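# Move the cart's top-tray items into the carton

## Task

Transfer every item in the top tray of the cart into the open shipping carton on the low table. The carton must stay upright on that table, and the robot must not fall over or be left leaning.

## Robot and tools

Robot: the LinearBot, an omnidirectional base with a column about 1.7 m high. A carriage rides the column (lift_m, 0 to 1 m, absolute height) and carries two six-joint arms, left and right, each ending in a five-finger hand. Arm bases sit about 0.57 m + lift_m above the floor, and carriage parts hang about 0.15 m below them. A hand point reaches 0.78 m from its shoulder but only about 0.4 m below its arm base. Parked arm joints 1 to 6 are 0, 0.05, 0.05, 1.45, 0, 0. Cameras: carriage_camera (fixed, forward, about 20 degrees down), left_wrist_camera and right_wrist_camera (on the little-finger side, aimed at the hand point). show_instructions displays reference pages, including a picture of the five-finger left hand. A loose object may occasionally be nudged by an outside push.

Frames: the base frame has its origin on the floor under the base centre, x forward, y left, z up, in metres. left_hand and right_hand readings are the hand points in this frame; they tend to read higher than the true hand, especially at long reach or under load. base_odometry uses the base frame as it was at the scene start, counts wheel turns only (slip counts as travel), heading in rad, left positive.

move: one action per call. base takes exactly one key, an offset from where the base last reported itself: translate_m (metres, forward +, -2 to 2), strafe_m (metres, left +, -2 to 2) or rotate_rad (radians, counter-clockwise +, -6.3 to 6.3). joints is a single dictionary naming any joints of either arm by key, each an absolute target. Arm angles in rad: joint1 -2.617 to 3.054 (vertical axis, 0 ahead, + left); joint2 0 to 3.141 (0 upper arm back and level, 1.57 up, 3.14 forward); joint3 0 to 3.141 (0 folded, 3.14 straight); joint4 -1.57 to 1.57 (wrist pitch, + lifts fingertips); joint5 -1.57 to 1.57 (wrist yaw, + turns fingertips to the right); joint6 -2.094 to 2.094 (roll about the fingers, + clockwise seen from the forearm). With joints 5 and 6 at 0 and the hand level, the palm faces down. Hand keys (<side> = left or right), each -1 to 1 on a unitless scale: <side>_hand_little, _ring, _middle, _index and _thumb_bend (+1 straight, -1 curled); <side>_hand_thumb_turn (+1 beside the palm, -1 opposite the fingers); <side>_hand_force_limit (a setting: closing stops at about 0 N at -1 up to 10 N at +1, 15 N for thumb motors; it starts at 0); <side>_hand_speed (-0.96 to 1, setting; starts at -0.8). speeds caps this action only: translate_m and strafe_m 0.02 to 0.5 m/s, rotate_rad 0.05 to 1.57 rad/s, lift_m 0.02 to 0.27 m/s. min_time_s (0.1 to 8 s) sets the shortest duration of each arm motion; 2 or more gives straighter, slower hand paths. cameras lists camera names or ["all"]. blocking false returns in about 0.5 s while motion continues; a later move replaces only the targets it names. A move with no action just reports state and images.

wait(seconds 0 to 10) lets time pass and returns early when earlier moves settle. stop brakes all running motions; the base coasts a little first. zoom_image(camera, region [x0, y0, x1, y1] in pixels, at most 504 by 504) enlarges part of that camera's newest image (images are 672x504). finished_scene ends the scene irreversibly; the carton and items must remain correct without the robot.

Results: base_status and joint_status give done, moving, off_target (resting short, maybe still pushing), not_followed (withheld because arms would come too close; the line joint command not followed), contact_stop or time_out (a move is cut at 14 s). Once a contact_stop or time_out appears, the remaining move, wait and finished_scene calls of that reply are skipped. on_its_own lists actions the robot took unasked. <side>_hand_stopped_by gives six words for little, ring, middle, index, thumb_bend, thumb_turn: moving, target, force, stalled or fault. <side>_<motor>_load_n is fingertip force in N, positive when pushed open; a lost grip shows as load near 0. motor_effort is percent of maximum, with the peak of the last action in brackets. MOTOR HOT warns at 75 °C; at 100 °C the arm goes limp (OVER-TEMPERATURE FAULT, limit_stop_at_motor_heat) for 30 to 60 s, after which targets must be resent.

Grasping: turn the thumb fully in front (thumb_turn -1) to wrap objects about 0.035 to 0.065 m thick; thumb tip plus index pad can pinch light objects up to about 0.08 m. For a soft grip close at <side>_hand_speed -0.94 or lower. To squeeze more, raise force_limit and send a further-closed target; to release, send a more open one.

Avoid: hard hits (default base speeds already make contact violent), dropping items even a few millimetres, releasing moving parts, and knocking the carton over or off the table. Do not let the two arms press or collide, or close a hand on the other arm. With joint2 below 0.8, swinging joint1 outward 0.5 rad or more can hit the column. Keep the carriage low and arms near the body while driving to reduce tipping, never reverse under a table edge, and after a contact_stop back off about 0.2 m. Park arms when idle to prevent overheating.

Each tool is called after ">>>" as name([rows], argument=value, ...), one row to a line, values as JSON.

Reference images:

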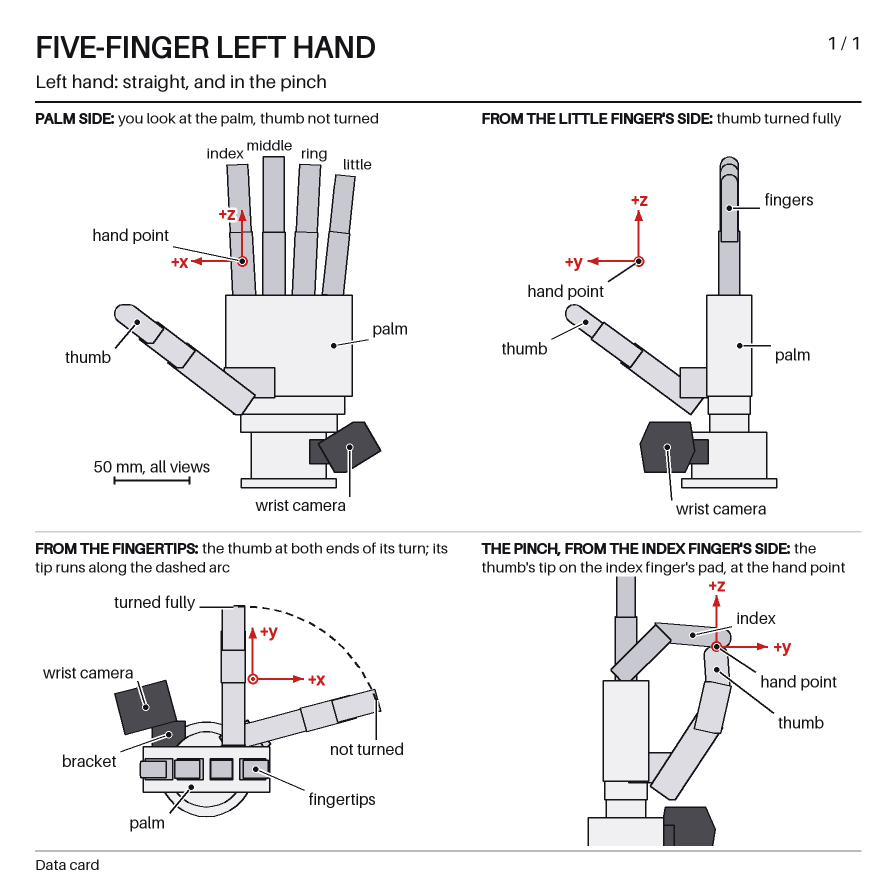

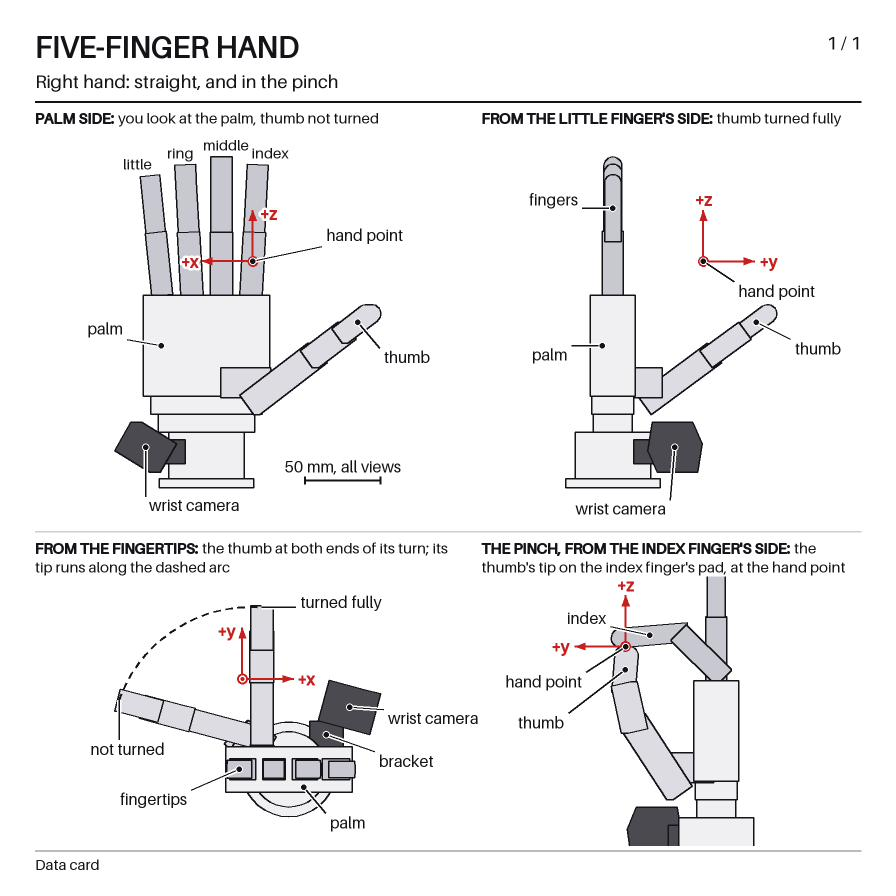

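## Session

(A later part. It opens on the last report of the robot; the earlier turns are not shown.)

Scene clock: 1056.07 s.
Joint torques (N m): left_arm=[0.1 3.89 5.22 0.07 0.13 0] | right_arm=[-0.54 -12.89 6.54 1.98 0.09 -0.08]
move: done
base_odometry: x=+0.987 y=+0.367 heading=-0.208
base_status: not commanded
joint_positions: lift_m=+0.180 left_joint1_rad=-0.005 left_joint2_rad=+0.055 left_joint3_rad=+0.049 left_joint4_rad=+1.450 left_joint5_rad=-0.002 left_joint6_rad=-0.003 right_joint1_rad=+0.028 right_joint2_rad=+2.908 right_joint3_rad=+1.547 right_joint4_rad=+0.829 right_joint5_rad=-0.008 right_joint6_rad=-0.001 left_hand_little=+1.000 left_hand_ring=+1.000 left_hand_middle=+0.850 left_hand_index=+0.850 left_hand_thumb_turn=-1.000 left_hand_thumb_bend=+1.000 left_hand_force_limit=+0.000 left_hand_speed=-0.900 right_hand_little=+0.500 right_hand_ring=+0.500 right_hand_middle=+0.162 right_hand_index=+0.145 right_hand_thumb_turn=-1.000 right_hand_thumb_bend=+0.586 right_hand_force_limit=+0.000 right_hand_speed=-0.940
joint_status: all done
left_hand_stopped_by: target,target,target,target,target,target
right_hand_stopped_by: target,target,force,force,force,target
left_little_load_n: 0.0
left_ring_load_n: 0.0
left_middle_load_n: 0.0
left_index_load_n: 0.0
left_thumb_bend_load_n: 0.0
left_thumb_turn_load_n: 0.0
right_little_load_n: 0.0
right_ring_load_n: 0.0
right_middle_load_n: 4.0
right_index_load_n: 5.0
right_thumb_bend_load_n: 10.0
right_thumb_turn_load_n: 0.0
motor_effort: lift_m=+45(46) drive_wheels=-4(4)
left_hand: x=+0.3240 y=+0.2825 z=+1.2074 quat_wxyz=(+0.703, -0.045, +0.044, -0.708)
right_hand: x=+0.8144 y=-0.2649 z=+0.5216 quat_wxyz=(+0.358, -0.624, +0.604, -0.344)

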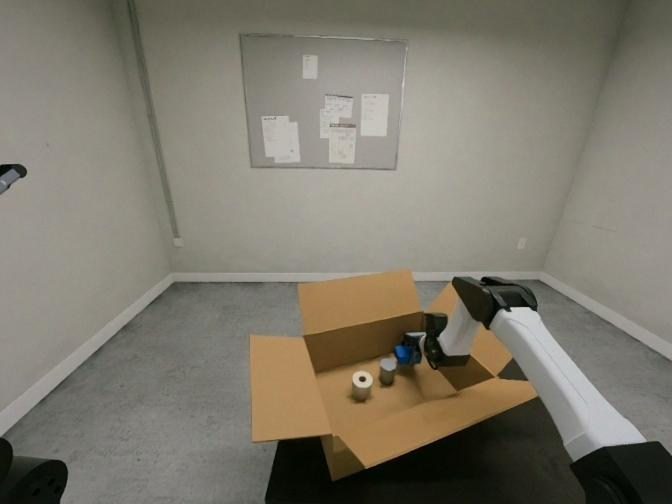

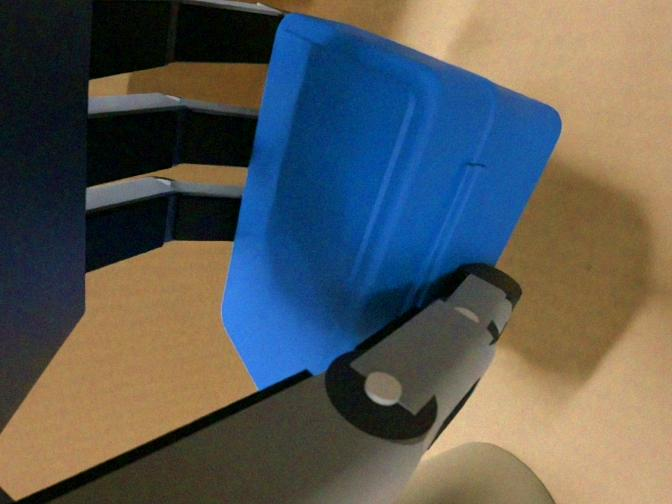

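>>> move(joints={"lift_m": 0.148}, speeds={"lift_m": 0.05}, cameras=[])

>>> move(joints={"lift_m": 0.14}, speeds={"lift_m": 0.03}, cameras=["carriage_camera", "right_wrist_camera"])

>>> zoom_image(camera="carriage_camera", region=[320, 280, 520, 440])

Scene clock: 1070.27 s.
Joint torques (N m): left_arm=[0.17 3.6 5.27 -0.01 0.08 0.02] | right_arm=[-0.58 -12.98 6.41 2.01 0.11 -0.08]
move: done
base_odometry: x=+0.987 y=+0.367 heading=-0.208
base_status: not commanded
joint_positions: lift_m=+0.148 left_joint1_rad=-0.005 left_joint2_rad=+0.055 left_joint3_rad=+0.049 left_joint4_rad=+1.450 left_joint5_rad=-0.002 left_joint6_rad=-0.003 right_joint1_rad=+0.028 right_joint2_rad=+2.909 right_joint3_rad=+1.548 right_joint4_rad=+0.828 right_joint5_rad=-0.008 right_joint6_rad=-0.001 left_hand_little=+1.000 left_hand_ring=+1.000 left_hand_middle=+0.850 left_hand_index=+0.850 left_hand_thumb_turn=-1.000 left_hand_thumb_bend=+1.000 left_hand_force_limit=+0.000 left_hand_speed=-0.900 right_hand_little=+0.500 right_hand_ring=+0.500 right_hand_middle=+0.162 right_hand_index=+0.145 right_hand_thumb_turn=-1.000 right_hand_thumb_bend=+0.586 right_hand_force_limit=+0.000 right_hand_speed=-0.940
joint_status: all done
left_hand_stopped_by: target,target,target,target,target,target
right_hand_stopped_by: target,target,force,force,force,target
left_little_load_n: 0.0
left_ring_load_n: 0.0
left_middle_load_n: 0.0
left_index_load_n: 0.0
left_thumb_bend_load_n: 0.0
left_thumb_turn_load_n: 0.0
right_little_load_n: 0.0
right_ring_load_n: 0.0
right_middle_load_n: 4.0
right_index_load_n: 5.0
right_thumb_bend_load_n: 10.0
right_thumb_turn_load_n: 0.0
motor_effort: lift_m=+44(45) drive_wheels=+4(4)
left_hand: x=+0.3239 y=+0.2825 z=+1.1755 quat_wxyz=(+0.703, -0.045, +0.044, -0.708)
right_hand: x=+0.8145 y=-0.2649 z=+0.4894 quat_wxyz=(+0.358, -0.624, +0.604, -0.343)

Scene clock: 1070.83 s.
Joint torques (N m): left_arm=[0.25 3.49 5.53 0.16 0.11 0] | right_arm=[-0.57 -13.23 6.22 1.98 0.09 -0.09]
move: done
base_odometry: x=+0.987 y=+0.367 heading=-0.208
base_status: not commanded
joint_positions: lift_m=+0.140 left_joint1_rad=-0.005 left_joint2_rad=+0.055 left_joint3_rad=+0.049 left_joint4_rad=+1.450 left_joint5_rad=-0.002 left_joint6_rad=-0.003 right_joint1_rad=+0.028 right_joint2_rad=+2.909 right_joint3_rad=+1.549 right_joint4_rad=+0.830 right_joint5_rad=-0.008 right_joint6_rad=-0.001 left_hand_little=+1.000 left_hand_ring=+1.000 left_hand_middle=+0.850 left_hand_index=+0.850 left_hand_thumb_turn=-1.000 left_hand_thumb_bend=+1.000 left_hand_force_limit=+0.000 left_hand_speed=-0.900 right_hand_little=+0.500 right_hand_ring=+0.500 right_hand_middle=+0.162 right_hand_index=+0.145 right_hand_thumb_turn=-1.000 right_hand_thumb_bend=+0.586 right_hand_force_limit=+0.000 right_hand_speed=-0.940
joint_status: all done
left_hand_stopped_by: target,target,target,target,target,target
right_hand_stopped_by: target,target,force,force,force,target
left_little_load_n: 0.0
left_ring_load_n: 0.0
left_middle_load_n: 0.0
left_index_load_n: 0.0
left_thumb_bend_load_n: 0.0
left_thumb_turn_load_n: 0.0
right_little_load_n: 0.0
right_ring_load_n: 0.0
right_middle_load_n: 4.0
right_index_load_n: 5.0
right_thumb_bend_load_n: 10.0
right_thumb_turn_load_n: 0.0
motor_effort: lift_m=+43(44) drive_wheels=+4(4)
left_hand: x=+0.3241 y=+0.2825 z=+1.1675 quat_wxyz=(+0.703, -0.045, +0.044, -0.708)
right_hand: x=+0.8153 y=-0.2649 z=+0.4822 quat_wxyz=(+0.359, -0.624, +0.603, -0.344)

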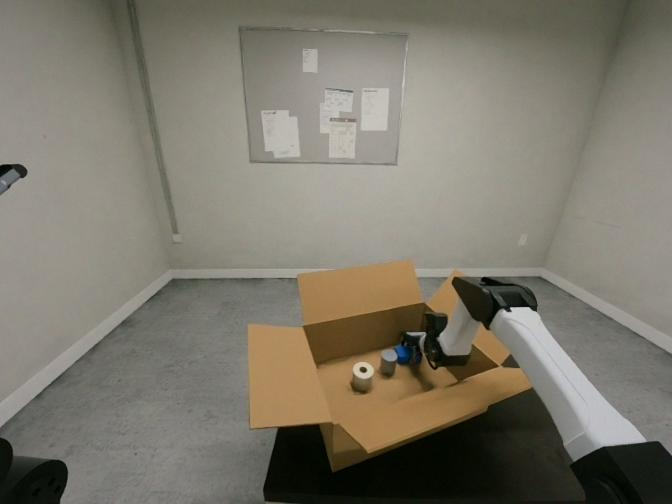

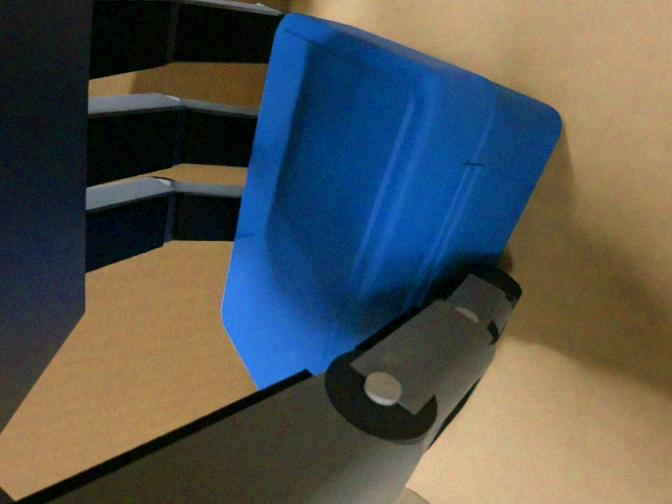

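Scaled by 2.520 from the camera's image (finer frame: 960x720).

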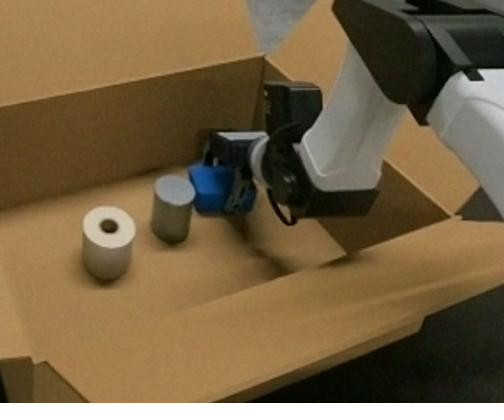

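>>> move(joints={"lift_m": 0.137}, speeds={"lift_m": 0.03}, cameras=[])

>>> move(joints={"right_hand_speed": -0.9, "right_hand_index": 0.45, "right_hand_middle": 0.45, "right_hand_thumb_bend": 0.85}, cameras=["carriage_camera", "right_wrist_camera"])

>>> zoom_image(camera="carriage_camera", region=[320, 280, 520, 440])

Scene clock: 1077.73 s.
Joint torques (N m): left_arm=[0.23 3.67 5.35 0.08 0.06 0] | right_arm=[-0.54 -13.09 6.24 1.88 0.09 -0.08]
move: done
base_odometry: x=+0.987 y=+0.367 heading=-0.208
base_status: not commanded
joint_positions: lift_m=+0.137 left_joint1_rad=-0.005 left_joint2_rad=+0.055 left_joint3_rad=+0.049 left_joint4_rad=+1.450 left_joint5_rad=-0.002 left_joint6_rad=-0.003 right_joint1_rad=+0.028 right_joint2_rad=+2.909 right_joint3_rad=+1.550 right_joint4_rad=+0.841 right_joint5_rad=-0.008 right_joint6_rad=-0.001 left_hand_little=+1.000 left_hand_ring=+1.000 left_hand_middle=+0.850 left_hand_index=+0.850 left_hand_thumb_turn=-1.000 left_hand_thumb_bend=+1.000 left_hand_force_limit=+0.000 left_hand_speed=-0.900 right_hand_little=+0.500 right_hand_ring=+0.500 right_hand_middle=+0.162 right_hand_index=+0.145 right_hand_thumb_turn=-1.000 right_hand_thumb_bend=+0.586 right_hand_force_limit=+0.000 right_hand_speed=-0.940
joint_status: all done
left_hand_stopped_by: target,target,target,target,target,target
right_hand_stopped_by: target,target,force,force,force,target
left_little_load_n: -0.5
left_ring_load_n: 0.0
left_middle_load_n: 0.0
left_index_load_n: 0.0
left_thumb_bend_load_n: 0.0
left_thumb_turn_load_n: 0.0
right_little_load_n: 0.0
right_ring_load_n: 0.0
right_middle_load_n: 4.0
right_index_load_n: 5.0
right_thumb_bend_load_n: 10.0
right_thumb_turn_load_n: 0.0
motor_effort: lift_m=+43(43) drive_wheels=-4(4)
left_hand: x=+0.3241 y=+0.2825 z=+1.1644 quat_wxyz=(+0.703, -0.045, +0.044, -0.708)
right_hand: x=+0.8178 y=-0.2648 z=+0.4818 quat_wxyz=(+0.362, -0.622, +0.601, -0.348)

Scene clock: 1080.07 s.
Joint torques (N m): left_arm=[0.1 3.9 5.34 0.11 0.03 -0.01] | right_arm=[-0.58 -13.09 6.23 1.89 0.09 -0.08]
move: done
base_odometry: x=+0.987 y=+0.367 heading=-0.208
base_status: not commanded
joint_positions: lift_m=+0.137 left_joint1_rad=-0.005 left_joint2_rad=+0.055 left_joint3_rad=+0.049 left_joint4_rad=+1.450 left_joint5_rad=-0.002 left_joint6_rad=-0.003 right_joint1_rad=+0.028 right_joint2_rad=+2.909 right_joint3_rad=+1.550 right_joint4_rad=+0.840 right_joint5_rad=-0.008 right_joint6_rad=-0.001 left_hand_little=+1.000 left_hand_ring=+1.000 left_hand_middle=+0.850 left_hand_index=+0.850 left_hand_thumb_turn=-1.000 left_hand_thumb_bend=+1.000 left_hand_force_limit=+0.000 left_hand_speed=-0.900 right_hand_little=+0.500 right_hand_ring=+0.500 right_hand_middle=+0.450 right_hand_index=+0.450 right_hand_thumb_turn=-1.000 right_hand_thumb_bend=+0.850 right_hand_force_limit=+0.000 right_hand_speed=-0.900
joint_status: all done
left_hand_stopped_by: target,target,target,target,target,target
right_hand_stopped_by: target,target,target,target,target,target
left_little_load_n: 0.0
left_ring_load_n: 0.0
left_middle_load_n: 0.0
left_index_load_n: 0.0
left_thumb_bend_load_n: 0.0
left_thumb_turn_load_n: 0.0
right_little_load_n: 0.0
right_ring_load_n: 0.0
right_middle_load_n: 0.0
right_index_load_n: 0.0
right_thumb_bend_load_n: 0.0
right_thumb_turn_load_n: 0.0
motor_effort: lift_m=+43(43) drive_wheels=-3(4)
left_hand: x=+0.3241 y=+0.2825 z=+1.1644 quat_wxyz=(+0.703, -0.045, +0.044, -0.708)
right_hand: x=+0.8176 y=-0.2648 z=+0.4816 quat_wxyz=(+0.362, -0.622, +0.601, -0.348)

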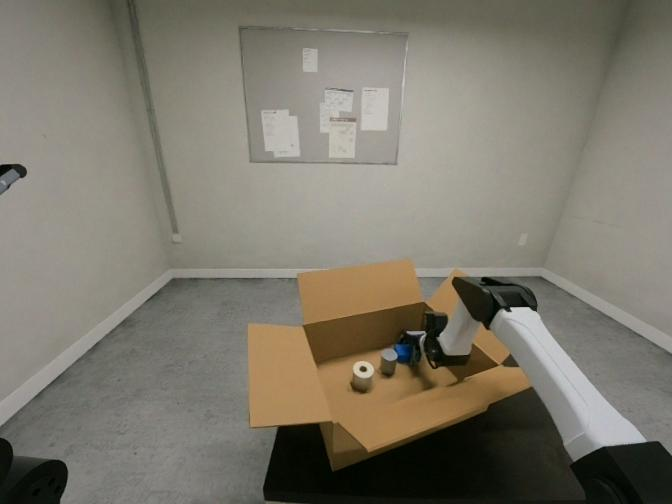

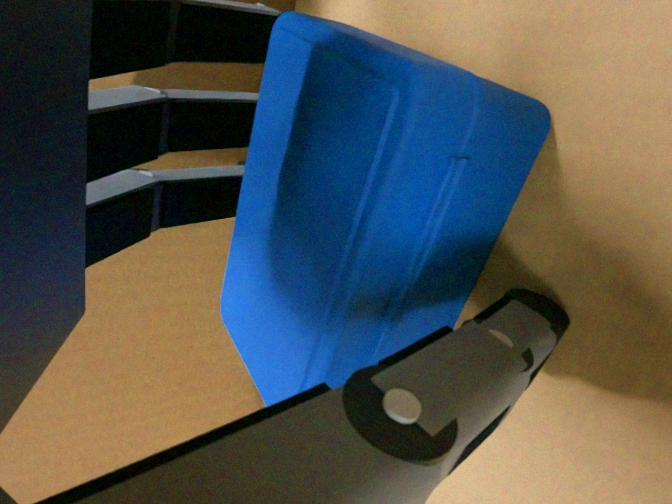

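Scaled by 2.520 from the camera's image (finer frame: 960x720).

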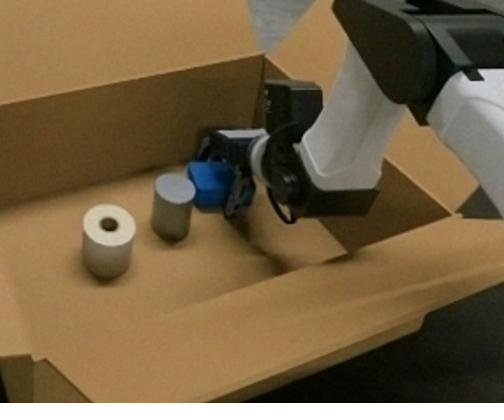

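>>> move(joints={"lift_m": 0.19}, speeds={"lift_m": 0.06}, cameras=["right_wrist_camera"])

>>> move(joints={"right_joint2_rad": 2.855, "right_joint3_rad": 1.423, "right_joint4_rad": 0.912}, min_time_s=1.5, cameras=[])

>>> move(joints={"lift_m": 0.45}, speeds={"lift_m": 0.15}, cameras=["carriage_camera"])

>>> zoom_image(camera="carriage_camera", region=[230, 300, 510, 504])

Scene clock: 1087.87 s.
Joint torques (N m): left_arm=[0.18 3.88 5.34 0.03 0.07 -0.03] | right_arm=[-0.55 -13.14 6.23 1.91 0.09 -0.08]
move: done
base_odometry: x=+0.987 y=+0.367 heading=-0.208
base_status: not commanded
joint_positions: lift_m=+0.190 left_joint1_rad=-0.005 left_joint2_rad=+0.055 left_joint3_rad=+0.049 left_joint4_rad=+1.450 left_joint5_rad=-0.002 left_joint6_rad=-0.003 right_joint1_rad=+0.028 right_joint2_rad=+2.910 right_joint3_rad=+1.552 right_joint4_rad=+0.838 right_joint5_rad=-0.008 right_joint6_rad=-0.001 left_hand_little=+1.000 left_hand_ring=+1.000 left_hand_middle=+0.850 left_hand_index=+0.850 left_hand_thumb_turn=-1.000 left_hand_thumb_bend=+1.000 left_hand_force_limit=+0.000 left_hand_speed=-0.900 right_hand_little=+0.500 right_hand_ring=+0.500 right_hand_middle=+0.450 right_hand_index=+0.450 right_hand_thumb_turn=-1.000 right_hand_thumb_bend=+0.850 right_hand_force_limit=+0.000 right_hand_speed=-0.900
joint_status: all done
left_hand_stopped_by: target,target,target,target,target,target
right_hand_stopped_by: target,target,target,target,target,target
left_little_load_n: 0.0
left_ring_load_n: 0.0
left_middle_load_n: 0.0
left_index_load_n: 0.0
left_thumb_bend_load_n: 0.0
left_thumb_turn_load_n: 0.0
right_little_load_n: 0.0
right_ring_load_n: 0.0
right_middle_load_n: 0.0
right_index_load_n: 0.0
right_thumb_bend_load_n: 0.0
right_thumb_turn_load_n: 0.0
motor_effort: lift_m=+46(54) drive_wheels=+4(4)
left_hand: x=+0.3240 y=+0.2825 z=+1.2172 quat_wxyz=(+0.703, -0.045, +0.044, -0.708)
right_hand: x=+0.8177 y=-0.2648 z=+0.5340 quat_wxyz=(+0.362, -0.622, +0.601, -0.347)

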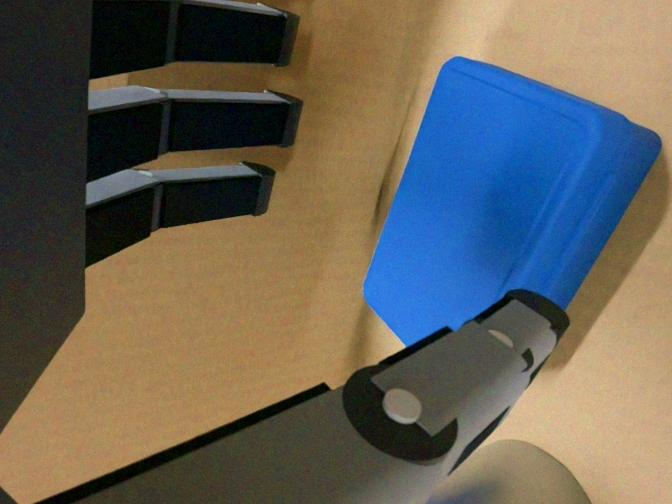

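Scene clock: 1089.67 s.
Joint torques (N m): left_arm=[0.16 3.58 5.35 0.11 0.1 -0.03] | right_arm=[-0.54 -16.95 3.78 2.03 0.09 -0.09]
move: done
base_odometry: x=+0.987 y=+0.367 heading=-0.208
base_status: not commanded
joint_positions: lift_m=+0.190 left_joint1_rad=-0.005 left_joint2_rad=+0.055 left_joint3_rad=+0.049 left_joint4_rad=+1.450 left_joint5_rad=-0.002 left_joint6_rad=-0.003 right_joint1_rad=+0.028 right_joint2_rad=+2.892 right_joint3_rad=+1.431 right_joint4_rad=+0.900 right_joint5_rad=-0.008 right_joint6_rad=-0.001 left_hand_little=+1.000 left_hand_ring=+1.000 left_hand_middle=+0.850 left_hand_index=+0.850 left_hand_thumb_turn=-1.000 left_hand_thumb_bend=+1.000 left_hand_force_limit=+0.000 left_hand_speed=-0.900 right_hand_little=+0.500 right_hand_ring=+0.500 right_hand_middle=+0.450 right_hand_index=+0.450 right_hand_thumb_turn=-1.000 right_hand_thumb_bend=+0.850 right_hand_force_limit=+0.000 right_hand_speed=-0.900
joint_status: all done
left_hand_stopped_by: target,target,target,target,target,target
right_hand_stopped_by: target,target,target,target,target,target
left_little_load_n: 0.0
left_ring_load_n: 0.0
left_middle_load_n: 0.0
left_index_load_n: 0.0
left_thumb_bend_load_n: 0.0
left_thumb_turn_load_n: 0.0
right_little_load_n: 0.0
right_ring_load_n: 0.0
right_middle_load_n: 0.0
right_index_load_n: 0.0
right_thumb_bend_load_n: 0.0
right_thumb_turn_load_n: 0.0
motor_effort: lift_m=+46(46) drive_wheels=+4(4)
left_hand: x=+0.3240 y=+0.2825 z=+1.2172 quat_wxyz=(+0.703, -0.045, +0.044, -0.708)
right_hand: x=+0.7850 y=-0.2658 z=+0.5206 quat_wxyz=(+0.349, -0.629, +0.608, -0.335)

Scene clock: 1091.87 s.
Joint torques (N m): left_arm=[0.25 3.7 5.53 0.1 0.07 -0.01] | right_arm=[-0.59 -15.45 4.36 1.91 0.09 -0.08]
move: done
base_odometry: x=+0.987 y=+0.367 heading=-0.208
base_status: not commanded
joint_positions: lift_m=+0.450 left_joint1_rad=-0.005 left_joint2_rad=+0.055 left_joint3_rad=+0.049 left_joint4_rad=+1.450 left_joint5_rad=-0.002 left_joint6_rad=-0.003 right_joint1_rad=+0.028 right_joint2_rad=+2.877 right_joint3_rad=+1.426 right_joint4_rad=+0.914 right_joint5_rad=-0.008 right_joint6_rad=-0.001 left_hand_little=+1.000 left_hand_ring=+1.000 left_hand_middle=+0.850 left_hand_index=+0.850 left_hand_thumb_turn=-1.000 left_hand_thumb_bend=+1.000 left_hand_force_limit=+0.000 left_hand_speed=-0.900 right_hand_little=+0.500 right_hand_ring=+0.500 right_hand_middle=+0.450 right_hand_index=+0.450 right_hand_thumb_turn=-1.000 right_hand_thumb_bend=+0.850 right_hand_force_limit=+0.000 right_hand_speed=-0.900
joint_status: all done
left_hand_stopped_by: target,target,target,target,target,target
right_hand_stopped_by: target,target,target,target,target,target
left_little_load_n: 0.0
left_ring_load_n: 0.0
left_middle_load_n: 0.0
left_index_load_n: 0.0
left_thumb_bend_load_n: 0.0
left_thumb_turn_load_n: 0.0
right_little_load_n: 0.0
right_ring_load_n: 0.0
right_middle_load_n: 0.0
right_index_load_n: 0.0
right_thumb_bend_load_n: 0.0
right_thumb_turn_load_n: 0.0
motor_effort: lift_m=+45(55) drive_wheels=+4(4)
left_hand: x=+0.3239 y=+0.2825 z=+1.4773 quat_wxyz=(+0.703, -0.045, +0.044, -0.708)
right_hand: x=+0.7910 y=-0.2656 z=+0.7900 quat_wxyz=(+0.357, -0.625, +0.604, -0.342)

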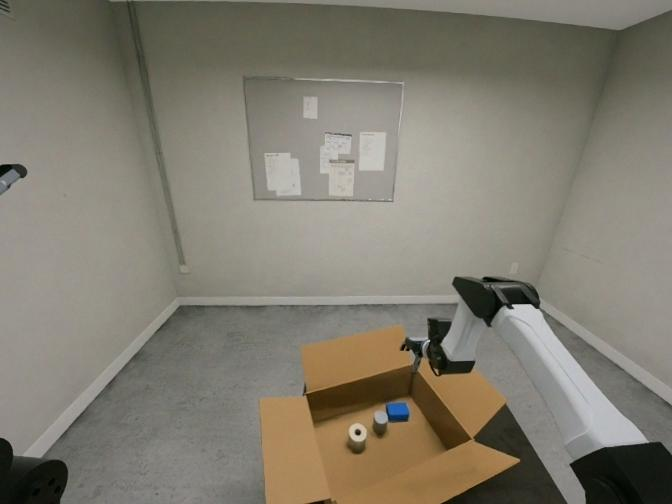

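Scaled by 1.800 from the camera's image (finer frame: 960x720).

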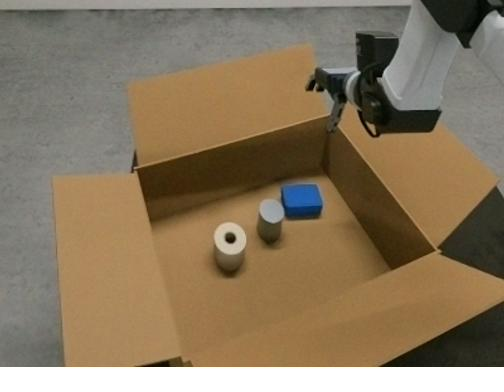

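>>> move(joints={"right_joint1_rad": -0.1, "right_joint2_rad": 1.57, "right_joint3_rad": 0.8, "right_joint4_rad": 0.3}, min_time_s=2, cameras=[])

>>> move(base={"translate_m": -0.2}, speeds={"translate_m": 0.2}, joints={"right_joint1_rad": 0, "right_joint2_rad": 0.05, "right_joint3_rad": 0.05, "right_joint4_rad": 1.45}, cameras=["carriage_camera"])

>>> zoom_image(camera="carriage_camera", region=[230, 280, 510, 500])

Scene clock: 1100.87 s.
Joint torques (N m): left_arm=[0.08 3.85 5.45 0.09 0.09 0.06] | right_arm=[-0.54 -9.17 6.76 1.85 0.1 -0.07]
move: done
base_odometry: x=+0.987 y=+0.367 heading=-0.208
base_status: not commanded
joint_positions: lift_m=+0.450 left_joint1_rad=-0.005 left_joint2_rad=+0.055 left_joint3_rad=+0.049 left_joint4_rad=+1.450 left_joint5_rad=-0.002 left_joint6_rad=-0.003 right_joint1_rad=-0.095 right_joint2_rad=+1.591 right_joint3_rad=+0.810 right_joint4_rad=+0.318 right_joint5_rad=-0.008 right_joint6_rad=-0.001 left_hand_little=+1.000 left_hand_ring=+1.000 left_hand_middle=+0.850 left_hand_index=+0.850 left_hand_thumb_turn=-1.000 left_hand_thumb_bend=+1.000 left_hand_force_limit=+0.000 left_hand_speed=-0.900 right_hand_little=+0.500 right_hand_ring=+0.500 right_hand_middle=+0.450 right_hand_index=+0.450 right_hand_thumb_turn=-1.000 right_hand_thumb_bend=+0.850 right_hand_force_limit=+0.000 right_hand_speed=-0.900
joint_status: all done
left_hand_stopped_by: target,target,target,target,target,target
right_hand_stopped_by: target,target,target,target,target,target
left_little_load_n: 0.0
left_ring_load_n: 0.0
left_middle_load_n: 0.0
left_index_load_n: 0.0
left_thumb_bend_load_n: 0.0
left_thumb_turn_load_n: 0.0
right_little_load_n: 0.0
right_ring_load_n: 0.0
right_middle_load_n: 0.0
right_index_load_n: 0.0
right_thumb_bend_load_n: 0.0
right_thumb_turn_load_n: 0.0
motor_effort: lift_m=+45(46) drive_wheels=-4(4)
left_hand: x=+0.3239 y=+0.2825 z=+1.4773 quat_wxyz=(+0.703, -0.045, +0.044, -0.708)
right_hand: x=+0.6842 y=-0.3247 z=+1.1062 quat_wxyz=(+0.356, -0.574, +0.628, -0.387)

Scene clock: 1102.97 s.
Joint torques (N m): left_arm=[0.29 3.64 5.31 0.04 0.16 -0.03] | right_arm=[0.35 3.58 5.12 0.08 0.07 -0.08]
move: done
base_odometry: x=+0.792 y=+0.408 heading=-0.208
base_status: done
joint_positions: lift_m=+0.450 left_joint1_rad=-0.005 left_joint2_rad=+0.054 left_joint3_rad=+0.049 left_joint4_rad=+1.452 left_joint5_rad=-0.002 left_joint6_rad=-0.003 right_joint1_rad=-0.006 right_joint2_rad=+0.057 right_joint3_rad=+0.060 right_joint4_rad=+1.441 right_joint5_rad=-0.007 right_joint6_rad=-0.001 left_hand_little=+1.000 left_hand_ring=+1.000 left_hand_middle=+0.850 left_hand_index=+0.850 left_hand_thumb_turn=-1.000 left_hand_thumb_bend=+1.000 left_hand_force_limit=+0.000 left_hand_speed=-0.900 right_hand_little=+0.500 right_hand_ring=+0.500 right_hand_middle=+0.450 right_hand_index=+0.450 right_hand_thumb_turn=-1.000 right_hand_thumb_bend=+0.850 right_hand_force_limit=+0.000 right_hand_speed=-0.900
joint_status: all done
left_hand_stopped_by: target,target,target,target,target,target
right_hand_stopped_by: target,target,target,target,target,target
left_little_load_n: 0.0
left_ring_load_n: 0.0
left_middle_load_n: 0.0
left_index_load_n: 0.0
left_thumb_bend_load_n: 0.0
left_thumb_turn_load_n: 0.0
right_little_load_n: 0.0
right_ring_load_n: 0.0
right_middle_load_n: 0.0
right_index_load_n: 0.0
right_thumb_bend_load_n: 0.0
right_thumb_turn_load_n: 0.0
motor_effort: lift_m=+45(46) drive_wheels=-1(9)
left_hand: x=+0.3233 y=+0.2825 z=+1.4775 quat_wxyz=(+0.703, -0.044, +0.043, -0.709)
right_hand: x=+0.3240 y=-0.2821 z=+1.4797 quat_wxyz=(+0.704, -0.047, +0.043, -0.708)

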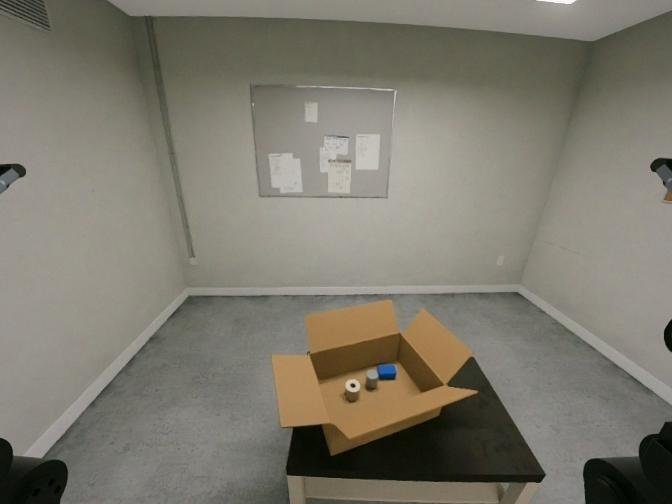

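Scaled by 1.800 from the camera's image (finer frame: 960x720).

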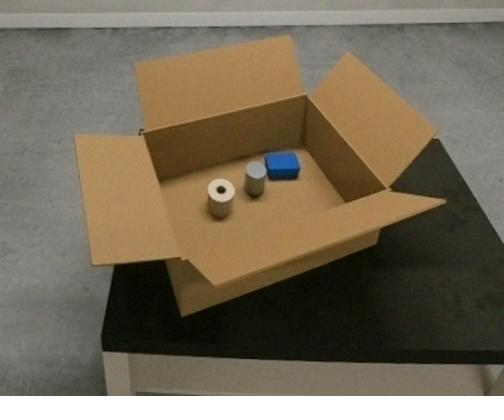

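>>> finished_scene()

The scene is finished: the task was done.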